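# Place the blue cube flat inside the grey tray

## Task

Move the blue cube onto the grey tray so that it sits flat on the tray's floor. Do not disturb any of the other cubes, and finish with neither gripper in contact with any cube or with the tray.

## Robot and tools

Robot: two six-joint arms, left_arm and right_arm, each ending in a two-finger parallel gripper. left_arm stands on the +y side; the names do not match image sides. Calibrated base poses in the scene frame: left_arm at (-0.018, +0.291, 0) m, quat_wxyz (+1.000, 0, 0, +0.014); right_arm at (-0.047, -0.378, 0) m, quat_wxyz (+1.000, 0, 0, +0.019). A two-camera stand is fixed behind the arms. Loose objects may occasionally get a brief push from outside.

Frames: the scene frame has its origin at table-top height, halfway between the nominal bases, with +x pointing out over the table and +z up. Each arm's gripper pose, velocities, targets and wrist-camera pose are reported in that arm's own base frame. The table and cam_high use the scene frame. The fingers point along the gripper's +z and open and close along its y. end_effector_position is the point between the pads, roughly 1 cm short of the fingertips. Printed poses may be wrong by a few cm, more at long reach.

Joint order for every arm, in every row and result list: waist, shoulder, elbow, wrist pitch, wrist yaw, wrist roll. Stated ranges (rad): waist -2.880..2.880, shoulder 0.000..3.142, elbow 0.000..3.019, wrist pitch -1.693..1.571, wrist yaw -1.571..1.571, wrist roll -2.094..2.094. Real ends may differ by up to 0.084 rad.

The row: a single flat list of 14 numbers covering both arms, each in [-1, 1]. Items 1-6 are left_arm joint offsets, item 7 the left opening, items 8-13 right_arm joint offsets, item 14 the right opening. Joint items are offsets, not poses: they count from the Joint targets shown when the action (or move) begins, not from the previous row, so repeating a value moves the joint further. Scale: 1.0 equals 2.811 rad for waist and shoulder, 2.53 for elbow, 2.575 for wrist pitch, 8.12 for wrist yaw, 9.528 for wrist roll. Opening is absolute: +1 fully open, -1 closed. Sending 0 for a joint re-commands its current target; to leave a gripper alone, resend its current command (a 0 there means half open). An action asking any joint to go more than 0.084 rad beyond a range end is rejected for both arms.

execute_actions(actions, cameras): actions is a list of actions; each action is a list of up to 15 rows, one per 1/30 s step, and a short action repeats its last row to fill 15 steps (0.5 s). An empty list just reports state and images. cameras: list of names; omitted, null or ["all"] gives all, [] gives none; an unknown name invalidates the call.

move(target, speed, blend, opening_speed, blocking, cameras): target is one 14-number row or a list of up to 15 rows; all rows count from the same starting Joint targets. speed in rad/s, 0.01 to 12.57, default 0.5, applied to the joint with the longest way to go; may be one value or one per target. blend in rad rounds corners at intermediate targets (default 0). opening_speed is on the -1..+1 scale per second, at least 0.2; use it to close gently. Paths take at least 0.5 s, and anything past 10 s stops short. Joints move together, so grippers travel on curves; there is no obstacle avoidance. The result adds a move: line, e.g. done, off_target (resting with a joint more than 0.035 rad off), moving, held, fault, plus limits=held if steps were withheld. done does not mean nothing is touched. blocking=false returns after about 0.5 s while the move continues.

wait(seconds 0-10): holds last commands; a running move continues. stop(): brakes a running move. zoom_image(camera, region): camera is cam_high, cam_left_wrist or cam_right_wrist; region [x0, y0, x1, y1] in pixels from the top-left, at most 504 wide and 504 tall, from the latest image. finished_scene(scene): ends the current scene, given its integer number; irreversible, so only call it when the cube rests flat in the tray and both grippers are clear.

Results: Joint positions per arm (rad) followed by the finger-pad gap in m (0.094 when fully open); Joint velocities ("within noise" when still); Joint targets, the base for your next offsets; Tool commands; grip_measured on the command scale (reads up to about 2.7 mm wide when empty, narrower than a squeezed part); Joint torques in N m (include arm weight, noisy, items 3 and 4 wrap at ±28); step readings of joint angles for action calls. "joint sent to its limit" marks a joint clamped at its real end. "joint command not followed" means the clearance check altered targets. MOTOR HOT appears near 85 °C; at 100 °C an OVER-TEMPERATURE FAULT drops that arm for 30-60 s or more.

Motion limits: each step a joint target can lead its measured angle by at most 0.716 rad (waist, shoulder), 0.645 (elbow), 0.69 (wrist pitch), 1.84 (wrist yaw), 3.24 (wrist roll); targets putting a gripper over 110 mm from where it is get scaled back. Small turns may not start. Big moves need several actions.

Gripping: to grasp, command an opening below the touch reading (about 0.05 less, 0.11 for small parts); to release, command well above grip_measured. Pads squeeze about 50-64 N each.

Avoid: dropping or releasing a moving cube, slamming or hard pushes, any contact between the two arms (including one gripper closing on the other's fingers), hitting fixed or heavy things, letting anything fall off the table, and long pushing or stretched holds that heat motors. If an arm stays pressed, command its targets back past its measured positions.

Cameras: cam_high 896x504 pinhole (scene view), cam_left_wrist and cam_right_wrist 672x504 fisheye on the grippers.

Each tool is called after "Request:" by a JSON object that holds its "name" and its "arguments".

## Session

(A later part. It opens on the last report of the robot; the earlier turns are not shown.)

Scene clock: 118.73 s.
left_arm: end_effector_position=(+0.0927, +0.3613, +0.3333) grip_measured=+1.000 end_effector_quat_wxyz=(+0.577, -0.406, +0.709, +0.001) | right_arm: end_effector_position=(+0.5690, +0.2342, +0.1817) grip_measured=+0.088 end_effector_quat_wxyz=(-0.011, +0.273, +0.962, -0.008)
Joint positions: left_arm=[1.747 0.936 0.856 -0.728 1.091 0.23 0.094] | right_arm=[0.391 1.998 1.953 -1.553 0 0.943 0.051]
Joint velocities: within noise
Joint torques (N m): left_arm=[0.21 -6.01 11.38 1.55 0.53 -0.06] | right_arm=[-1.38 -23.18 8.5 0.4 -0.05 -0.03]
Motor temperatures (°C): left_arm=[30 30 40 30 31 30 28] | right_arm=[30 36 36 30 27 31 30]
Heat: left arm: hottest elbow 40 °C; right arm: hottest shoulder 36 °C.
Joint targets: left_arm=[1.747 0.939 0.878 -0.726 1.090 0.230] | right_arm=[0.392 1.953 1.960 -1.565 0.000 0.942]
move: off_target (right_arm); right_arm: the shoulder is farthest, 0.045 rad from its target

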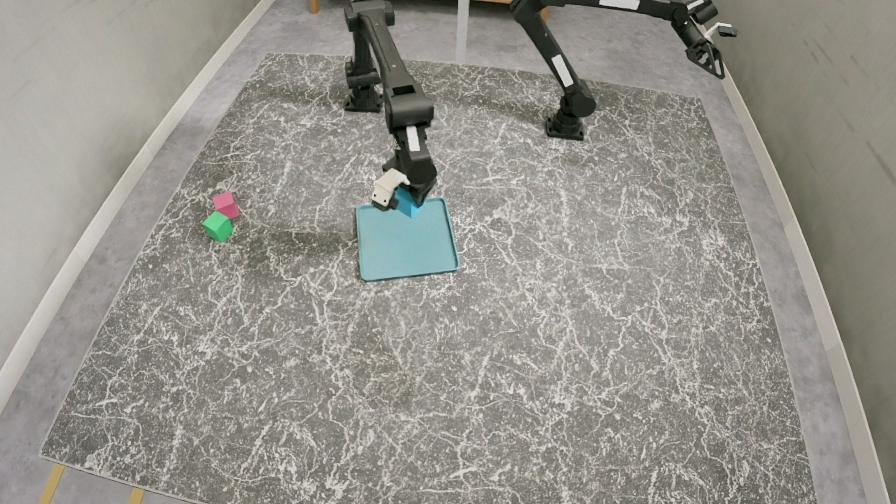

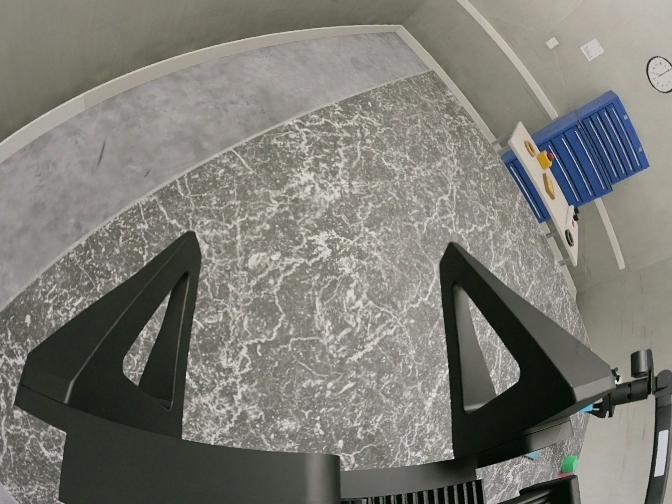

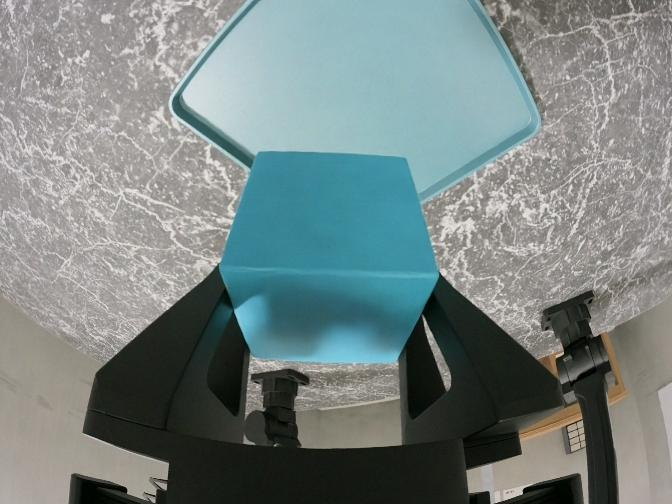

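Request:
{"name": "move", "arguments": {"target": [0,0,0,0,0,0,1,0,0.0167,-0.1237,0.1417,0,0,-0.25], "speed": 0.5}}

Request:
{"name": "zoom_image", "arguments": {"camera": "cam_high", "region": [300, 120, 500, 300]}}

Scene clock: 127.33 s.
left_arm: end_effector_position=(+0.0927, +0.3613, +0.3333) grip_measured=+1.000 end_effector_quat_wxyz=(+0.577, -0.406, +0.709, +0.001) | right_arm: end_effector_position=(+0.5521, +0.2272, +0.0651) grip_measured=+0.088 end_effector_quat_wxyz=(-0.001, +0.273, +0.962, -0.001)
Joint positions: left_arm=[1.747 0.936 0.856 -0.728 1.091 0.23 0.094] | right_arm=[0.391 1.997 1.638 -1.215 0 0.943 0.051]
Joint velocities: within noise
Joint torques (N m): left_arm=[0.32 -6.18 11.47 1.69 0.51 -0.04] | right_arm=[-1.2 -18.32 8.18 1.42 -0.06 -0.04]
Motor temperatures (°C): left_arm=[30 30 41 30 31 30 28] | right_arm=[30 36 36 30 27 31 30]
Heat: left arm: hottest elbow 41 °C; right arm: hottest shoulder 36 °C.
Joint targets: left_arm=[1.747 0.939 0.878 -0.726 1.090 0.230] | right_arm=[0.392 2.000 1.647 -1.200 0.000 0.942]
move: done

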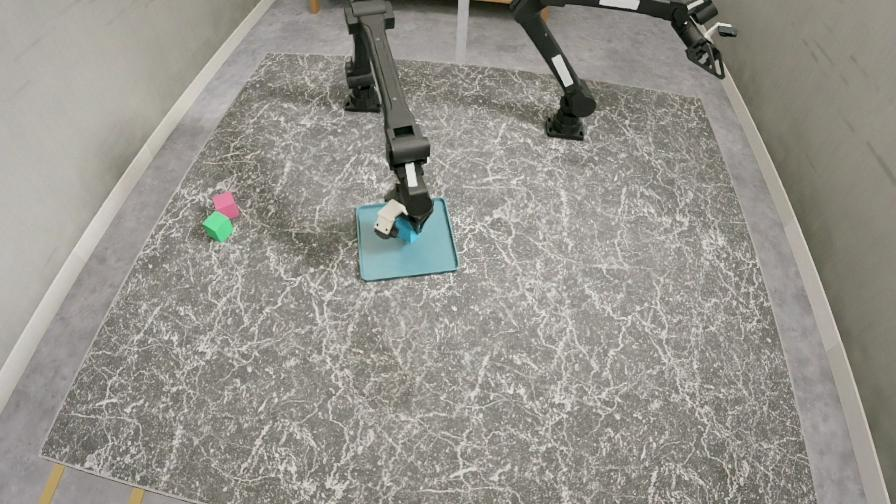

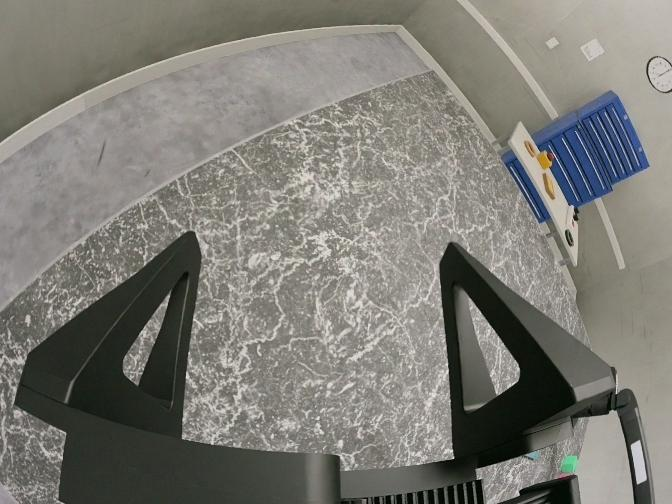

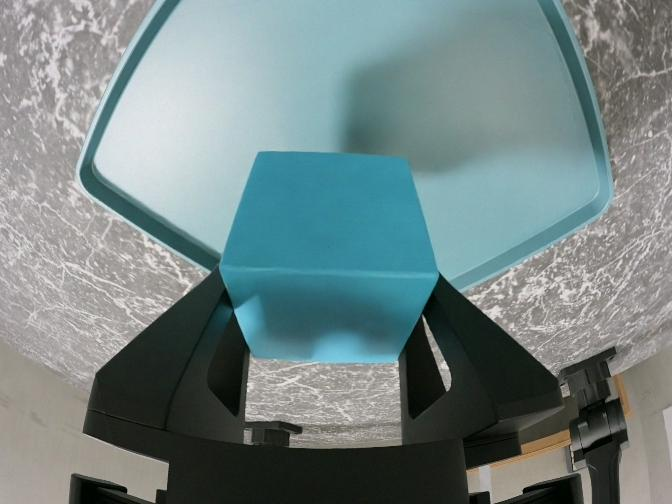

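Scaled by 2.520 from the camera's 896x504 image, which has a finer 1280x720 frame.

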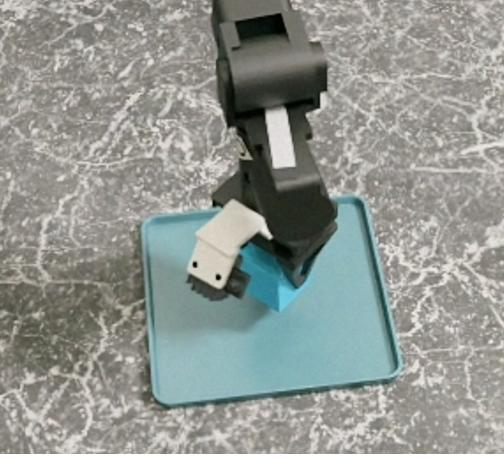

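Request:
{"name": "move", "arguments": {"target": [0,0,0,0,0,0,1,0,0,-0.03,0.0295,0,0,-0.25], "speed": 0.3, "cameras": ["cam_right_wrist"]}}

Request:
{"name": "move", "arguments": {"target": [0,0,0,0,0,0,1,0,0,-0.0044,0.0043,0,0,-0.25], "speed": 0.1, "cameras": ["cam_right_wrist"]}}

Scene clock: 131.30 s.
left_arm: end_effector_position=(+0.0927, +0.3613, +0.3333) grip_measured=+1.000 end_effector_quat_wxyz=(+0.577, -0.406, +0.709, +0.001) | right_arm: end_effector_position=(+0.5423, +0.2231, +0.0389) grip_measured=+0.088 end_effector_quat_wxyz=(-0.001, +0.273, +0.962, -0.001)
Joint positions: left_arm=[1.747 0.936 0.856 -0.728 1.091 0.23 0.094] | right_arm=[0.391 1.997 1.564 -1.14 0 0.943 0.051]
Joint velocities: within noise
Joint torques (N m): left_arm=[0.03 -6.3 11.37 1.62 0.52 -0.03] | right_arm=[-1.26 -18.32 7.86 1.42 -0.06 -0.03]
Motor temperatures (°C): left_arm=[30 30 41 30 31 30 28] | right_arm=[30 37 36 30 27 31 30]
Heat: left arm: hottest elbow 41 °C; right arm: hottest shoulder 37 °C.
Joint targets: left_arm=[1.747 0.939 0.878 -0.726 1.090 0.230] | right_arm=[0.392 2.000 1.571 -1.124 0.000 0.942]
move: done
Images, in order (width x height): cam_right_wrist 672x504.

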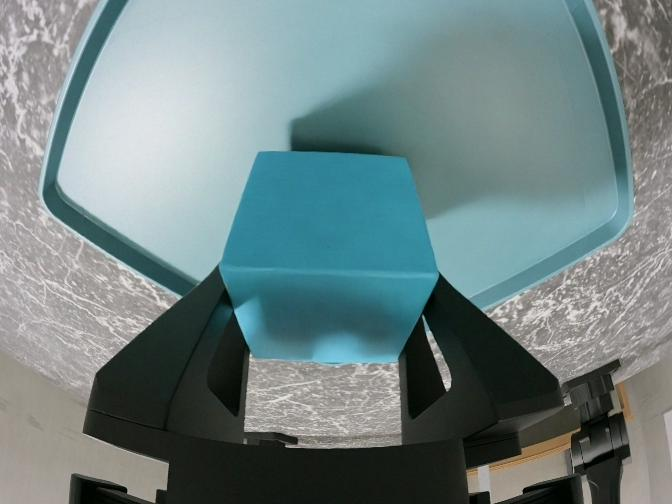

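Scene clock: 132.07 s.
left_arm: end_effector_position=(+0.0927, +0.3613, +0.3333) grip_measured=+1.000 end_effector_quat_wxyz=(+0.577, -0.406, +0.709, +0.001) | right_arm: end_effector_position=(+0.5408, +0.2225, +0.0354) grip_measured=+0.088 end_effector_quat_wxyz=(-0.001, +0.273, +0.962, +0.000)
Joint positions: left_arm=[1.747 0.936 0.856 -0.728 1.091 0.23 0.094] | right_arm=[0.391 1.997 1.554 -1.129 0 0.943 0.051]
Joint velocities: within noise
Joint torques (N m): left_arm=[-0.09 -6.07 11.34 1.68 0.51 -0.06] | right_arm=[-1.73 -18.32 7.71 1.26 -0.04 -0.04]
Motor temperatures (°C): left_arm=[30 30 41 30 31 30 28] | right_arm=[30 37 36 30 27 31 30]
Heat: left arm: hottest elbow 41 °C; right arm: hottest shoulder 37 °C.
Joint targets: left_arm=[1.747 0.939 0.878 -0.726 1.090 0.230] | right_arm=[0.392 2.000 1.560 -1.113 0.000 0.942]
move: done
Images, in order (width x height): cam_right_wrist 672x504.

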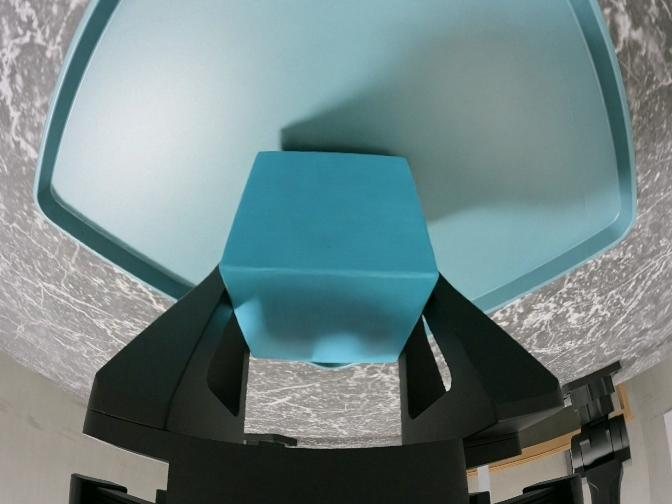

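Request:
{"name": "move", "arguments": {"target": [0,0,0,0,0,0,1,0,0,-0.0048,0.0047,0,0,-0.25], "speed": 0.1, "cameras": ["cam_right_wrist"]}}

Request:
{"name": "move", "arguments": {"target": [0,0,0,0,0,0,1,0,0,-0.002,0.002,0,0,-0.25], "speed": 0.1, "cameras": ["cam_right_wrist"]}}

Scene clock: 135.33 s.
left_arm: end_effector_position=(+0.0927, +0.3613, +0.3333) grip_measured=+1.000 end_effector_quat_wxyz=(+0.577, -0.406, +0.709, +0.001) | right_arm: end_effector_position=(+0.5391, +0.2218, +0.0313) grip_measured=+0.088 end_effector_quat_wxyz=(+0.000, +0.273, +0.962, +0.000)
Joint positions: left_arm=[1.747 0.936 0.856 -0.728 1.091 0.23 0.094] | right_arm=[0.391 1.997 1.542 -1.117 0 0.943 0.051]
Joint velocities: within noise
Joint torques (N m): left_arm=[0.44 -6.3 11.43 1.68 0.49 -0.08] | right_arm=[-1.61 -18.26 7.69 1.52 -0.05 -0.02]
Motor temperatures (°C): left_arm=[30 30 41 30 31 30 28] | right_arm=[30 37 36 30 27 31 30]
Heat: left arm: hottest elbow 41 °C; right arm: hottest shoulder 37 °C.
Joint targets: left_arm=[1.747 0.939 0.878 -0.726 1.090 0.230] | right_arm=[0.392 2.000 1.548 -1.101 0.000 0.942]
move: done
Images, in order (width x height): cam_right_wrist 672x504.

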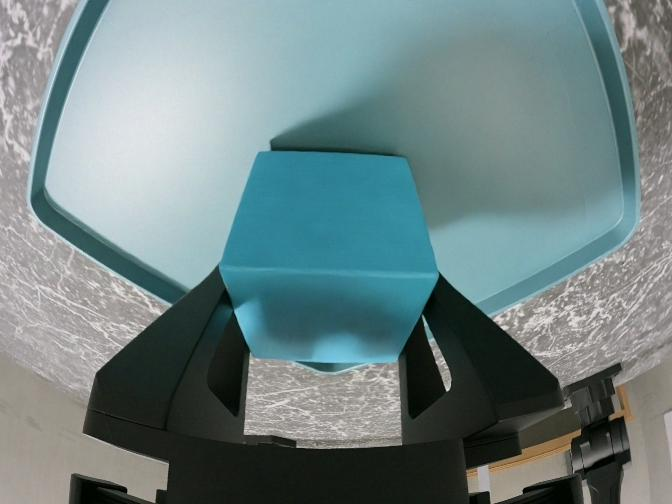

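Scene clock: 136.03 s.
left_arm: end_effector_position=(+0.0927, +0.3613, +0.3333) grip_measured=+1.000 end_effector_quat_wxyz=(+0.577, -0.406, +0.709, +0.001) | right_arm: end_effector_position=(+0.5383, +0.2215, +0.0296) grip_measured=+0.088 end_effector_quat_wxyz=(+0.000, +0.273, +0.962, +0.000)
Joint positions: left_arm=[1.747 0.936 0.856 -0.728 1.091 0.23 0.094] | right_arm=[0.391 1.997 1.537 -1.112 0 0.943 0.051]
Joint velocities: within noise
Joint torques (N m): left_arm=[0.26 -6.48 11.32 1.65 0.5 -0.05] | right_arm=[-1.26 -18.43 7.79 1.48 -0.06 -0.01]
Motor temperatures (°C): left_arm=[30 30 41 30 31 30 28] | right_arm=[30 37 36 30 27 31 30]
Heat: left arm: hottest elbow 41 °C; right arm: hottest shoulder 37 °C.
Joint targets: left_arm=[1.747 0.939 0.878 -0.726 1.090 0.230] | right_arm=[0.392 2.000 1.543 -1.096 0.000 0.942]
move: done
Images, in order (width x height): cam_right_wrist 672x504.

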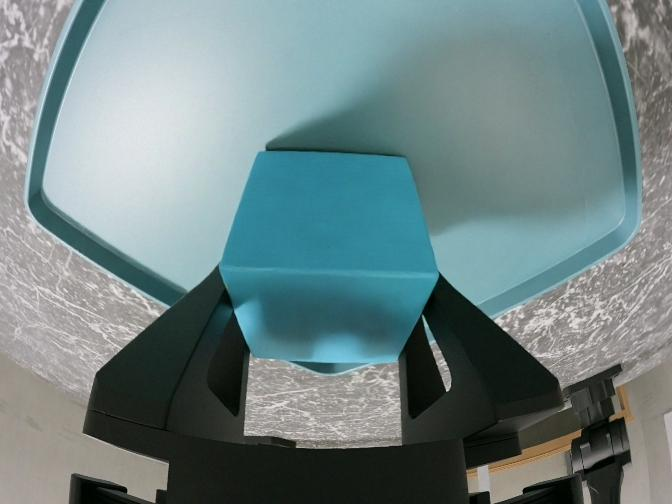

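Corner 266 vs 258: ~2–2.5 mm left.

Request:
{"name": "move", "arguments": {"target": [0,0,0,0,0,0,1,0,0,-0.0022,0.0022,0,0,-0.25], "speed": 0.1, "cameras": ["cam_right_wrist"]}}

Request:
{"name": "zoom_image", "arguments": {"camera": "cam_right_wrist", "region": [220, 120, 450, 200]}}

Scene clock: 138.20 s.
left_arm: end_effector_position=(+0.0927, +0.3613, +0.3333) grip_measured=+1.000 end_effector_quat_wxyz=(+0.577, -0.406, +0.709, +0.001) | right_arm: end_effector_position=(+0.5374, +0.2211, +0.0276) grip_measured=+0.088 end_effector_quat_wxyz=(+0.000, +0.273, +0.962, +0.000)
Joint positions: left_arm=[1.747 0.936 0.856 -0.728 1.091 0.23 0.094] | right_arm=[0.391 1.997 1.531 -1.106 0 0.943 0.051]
Joint velocities: within noise
Joint torques (N m): left_arm=[0.21 -6.12 11.38 1.62 0.5 -0.03] | right_arm=[-1.61 -18.26 7.69 1.47 -0.04 -0.02]
Motor temperatures (°C): left_arm=[30 30 41 30 31 30 28] | right_arm=[30 37 36 30 27 31 30]
Heat: left arm: hottest elbow 41 °C; right arm: hottest shoulder 37 °C.
Joint targets: left_arm=[1.747 0.939 0.878 -0.726 1.090 0.230] | right_arm=[0.392 2.000 1.538 -1.090 0.000 0.942]
move: done
Images, in order (width x height): cam_right_wrist 672x504.

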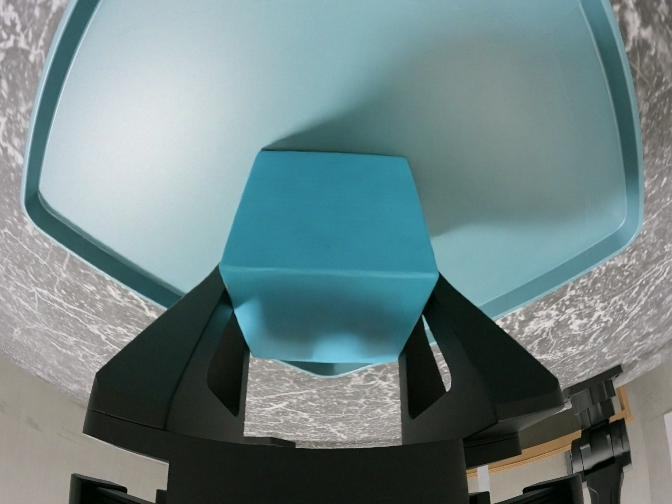

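Scaled by 2.191 from the camera's 672x504 image, which has a finer 960x720 frame.

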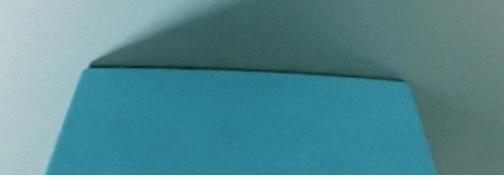

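Almost touching. One more small step, then release.

Request:
{"name": "move", "arguments": {"target": [0,0,0,0,0,0,1,0,0,-0.0015,0.0015,0,0,-0.25], "speed": 0.1, "cameras": ["cam_right_wrist"]}}

Request:
{"name": "zoom_image", "arguments": {"camera": "cam_right_wrist", "region": [220, 120, 450, 200]}}

Scene clock: 140.50 s.
left_arm: end_effector_position=(+0.0927, +0.3613, +0.3333) grip_measured=+1.000 end_effector_quat_wxyz=(+0.577, -0.406, +0.709, +0.001) | right_arm: end_effector_position=(+0.5376, +0.2212, +0.0270) grip_measured=+0.088 end_effector_quat_wxyz=(+0.000, +0.273, +0.962, +0.000)
Joint positions: left_arm=[1.747 0.936 0.856 -0.728 1.091 0.23 0.094] | right_arm=[0.391 1.997 1.529 -1.102 0 0.943 0.051]
Joint velocities: within noise
Joint torques (N m): left_arm=[0.26 -5.89 11.37 1.48 0.52 -0.03] | right_arm=[-1.67 -18.02 7.53 1.28 -0.04 -0.02]
Motor temperatures (°C): left_arm=[30 30 41 30 31 30 28] | right_arm=[30 38 36 30 27 31 30]
Heat: left arm: hottest elbow 41 °C; right arm: hottest shoulder 38 °C.
Joint targets: left_arm=[1.747 0.939 0.878 -0.726 1.090 0.230] | right_arm=[0.392 2.000 1.534 -1.086 0.000 0.942]
move: done
Images, in order (width x height): cam_right_wrist 672x504.

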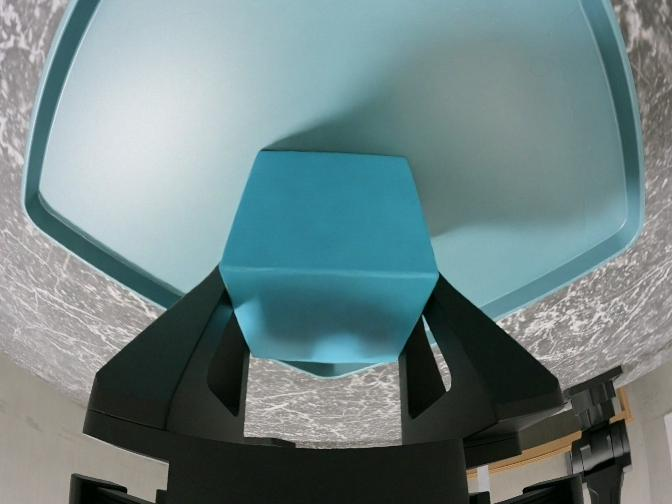

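Scaled by 2.191 from the camera's 672x504 image, which has a finer 960x720 frame.

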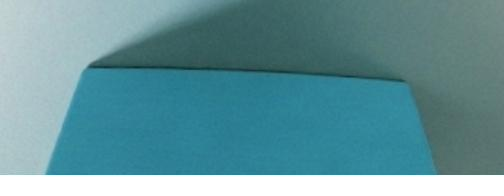

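Request:
{"name": "move", "arguments": {"target": [0,0,0,0,0,0,1,0,0,0,0,0,0,0.6], "opening_speed": 0.7, "cameras": ["cam_right_wrist"]}}

Request:
{"name": "move", "arguments": {"target": [0,0,0,0,0,0,1,0,0,0.15,-0.148,0,0,0.6], "speed": 0.5}}

Request:
{"name": "zoom_image", "arguments": {"camera": "cam_right_wrist", "region": [130, 0, 634, 400]}}

Scene clock: 144.83 s.
left_arm: end_effector_position=(+0.0927, +0.3613, +0.3333) grip_measured=+1.000 end_effector_quat_wxyz=(+0.577, -0.406, +0.709, +0.001) | right_arm: end_effector_position=(+0.5376, +0.2212, +0.0270) grip_measured=+0.596 end_effector_quat_wxyz=(+0.000, +0.273, +0.962, +0.000)
Joint positions: left_arm=[1.747 0.936 0.856 -0.728 1.091 0.23 0.094] | right_arm=[0.391 1.997 1.529 -1.102 0 0.943 0.075]
Joint velocities: within noise
Joint torques (N m): left_arm=[0.38 -6.12 11.41 1.59 0.52 -0.06] | right_arm=[-1.08 -17.96 7.56 1.36 -0.06 -0.03]
Motor temperatures (°C): left_arm=[30 30 41 30 31 30 28] | right_arm=[30 38 36 30 27 31 30]
Heat: left arm: hottest elbow 41 °C; right arm: hottest shoulder 38 °C.
Joint targets: left_arm=[1.747 0.939 0.878 -0.726 1.090 0.230] | right_arm=[0.392 2.000 1.534 -1.086 0.000 0.942]
move: done
Images, in order (width x height): cam_right_wrist 672x504.

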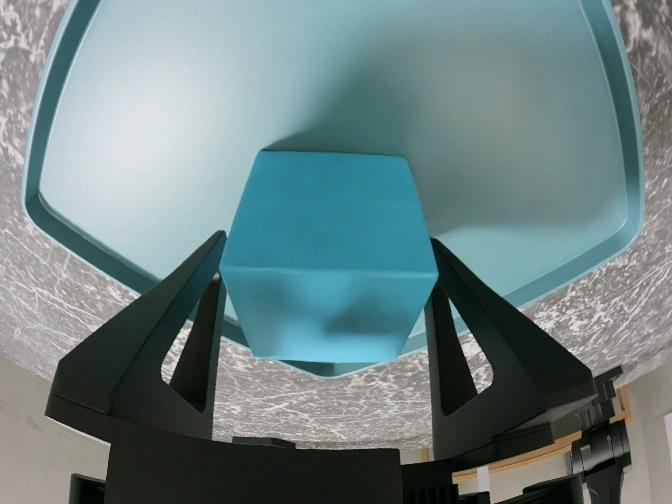

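Scene clock: 146.23 s.
left_arm: end_effector_position=(+0.0927, +0.3613, +0.3333) grip_measured=+1.000 end_effector_quat_wxyz=(+0.577, -0.406, +0.709, +0.001) | right_arm: end_effector_position=(+0.5687, +0.2340, +0.1488) grip_measured=+0.597 end_effector_quat_wxyz=(-0.006, +0.273, +0.962, -0.005)
Joint positions: left_arm=[1.747 0.936 0.856 -0.728 1.091 0.23 0.094] | right_arm=[0.391 1.998 1.866 -1.455 0 0.943 0.075]
Joint velocities: within noise
Joint torques (N m): left_arm=[0.15 -6.36 11.32 1.63 0.51 -0.06] | right_arm=[-1.49 -18.67 11.93 0.28 -0.05 -0.02]
Motor temperatures (°C): left_arm=[30 30 41 30 31 30 28] | right_arm=[30 38 36 30 27 31 30]
Heat: left arm: hottest elbow 41 °C; right arm: hottest shoulder 38 °C.
Joint targets: left_arm=[1.747 0.939 0.878 -0.726 1.090 0.230] | right_arm=[0.392 2.000 1.913 -1.468 0.000 0.942]
move: off_target (right_arm); right_arm: the elbow is farthest, 0.048 rad from its target

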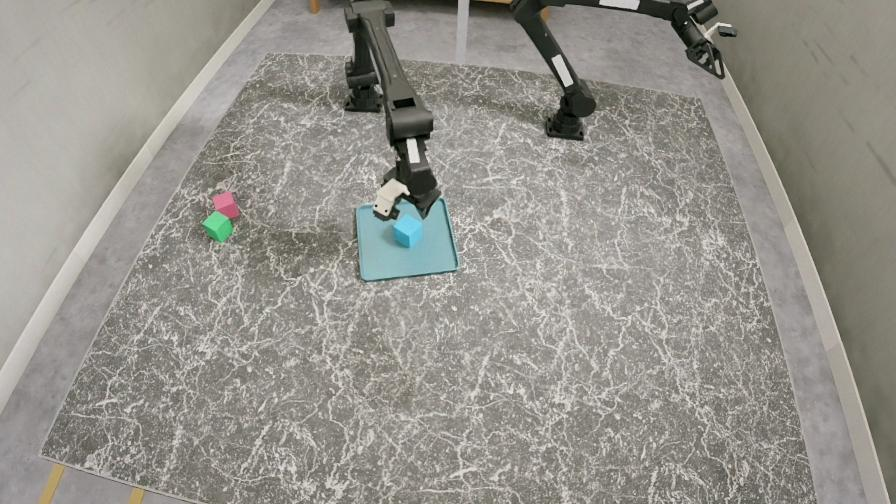

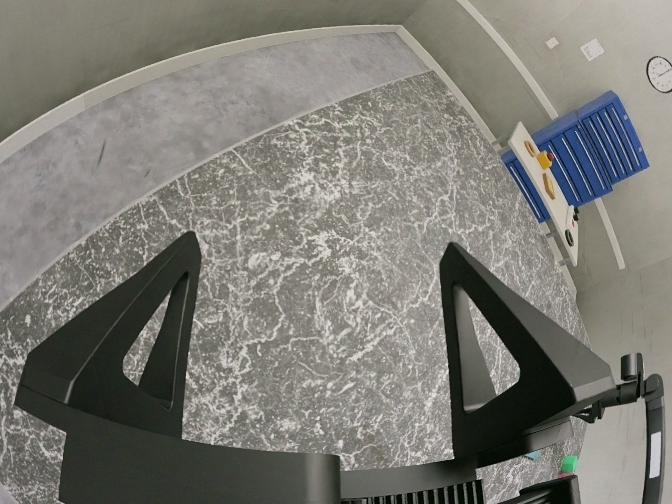

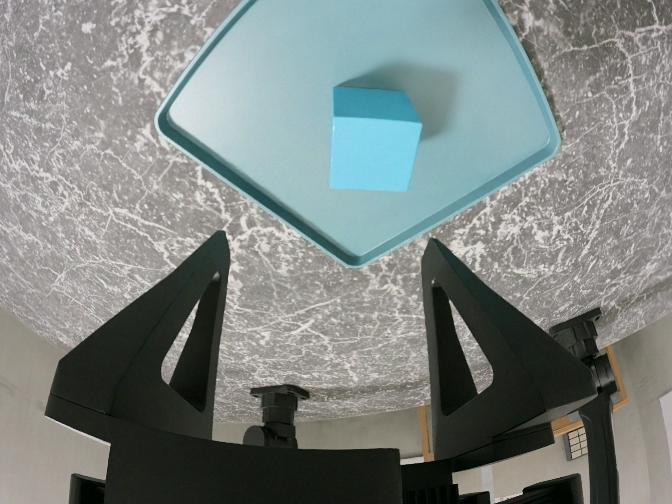

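Scaled by 1.000.

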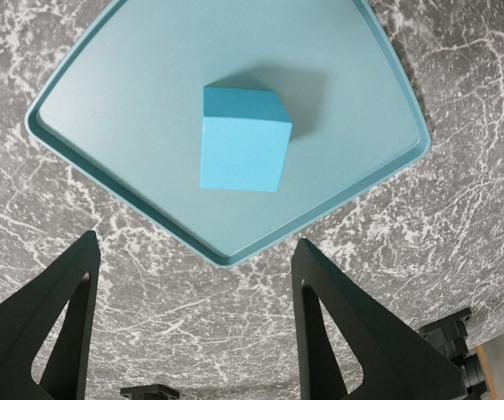

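Flat on the tray, clear of it.

Request:
{"name": "finished_scene", "arguments": {"scene": 1}}

The scene is finished: the task was done.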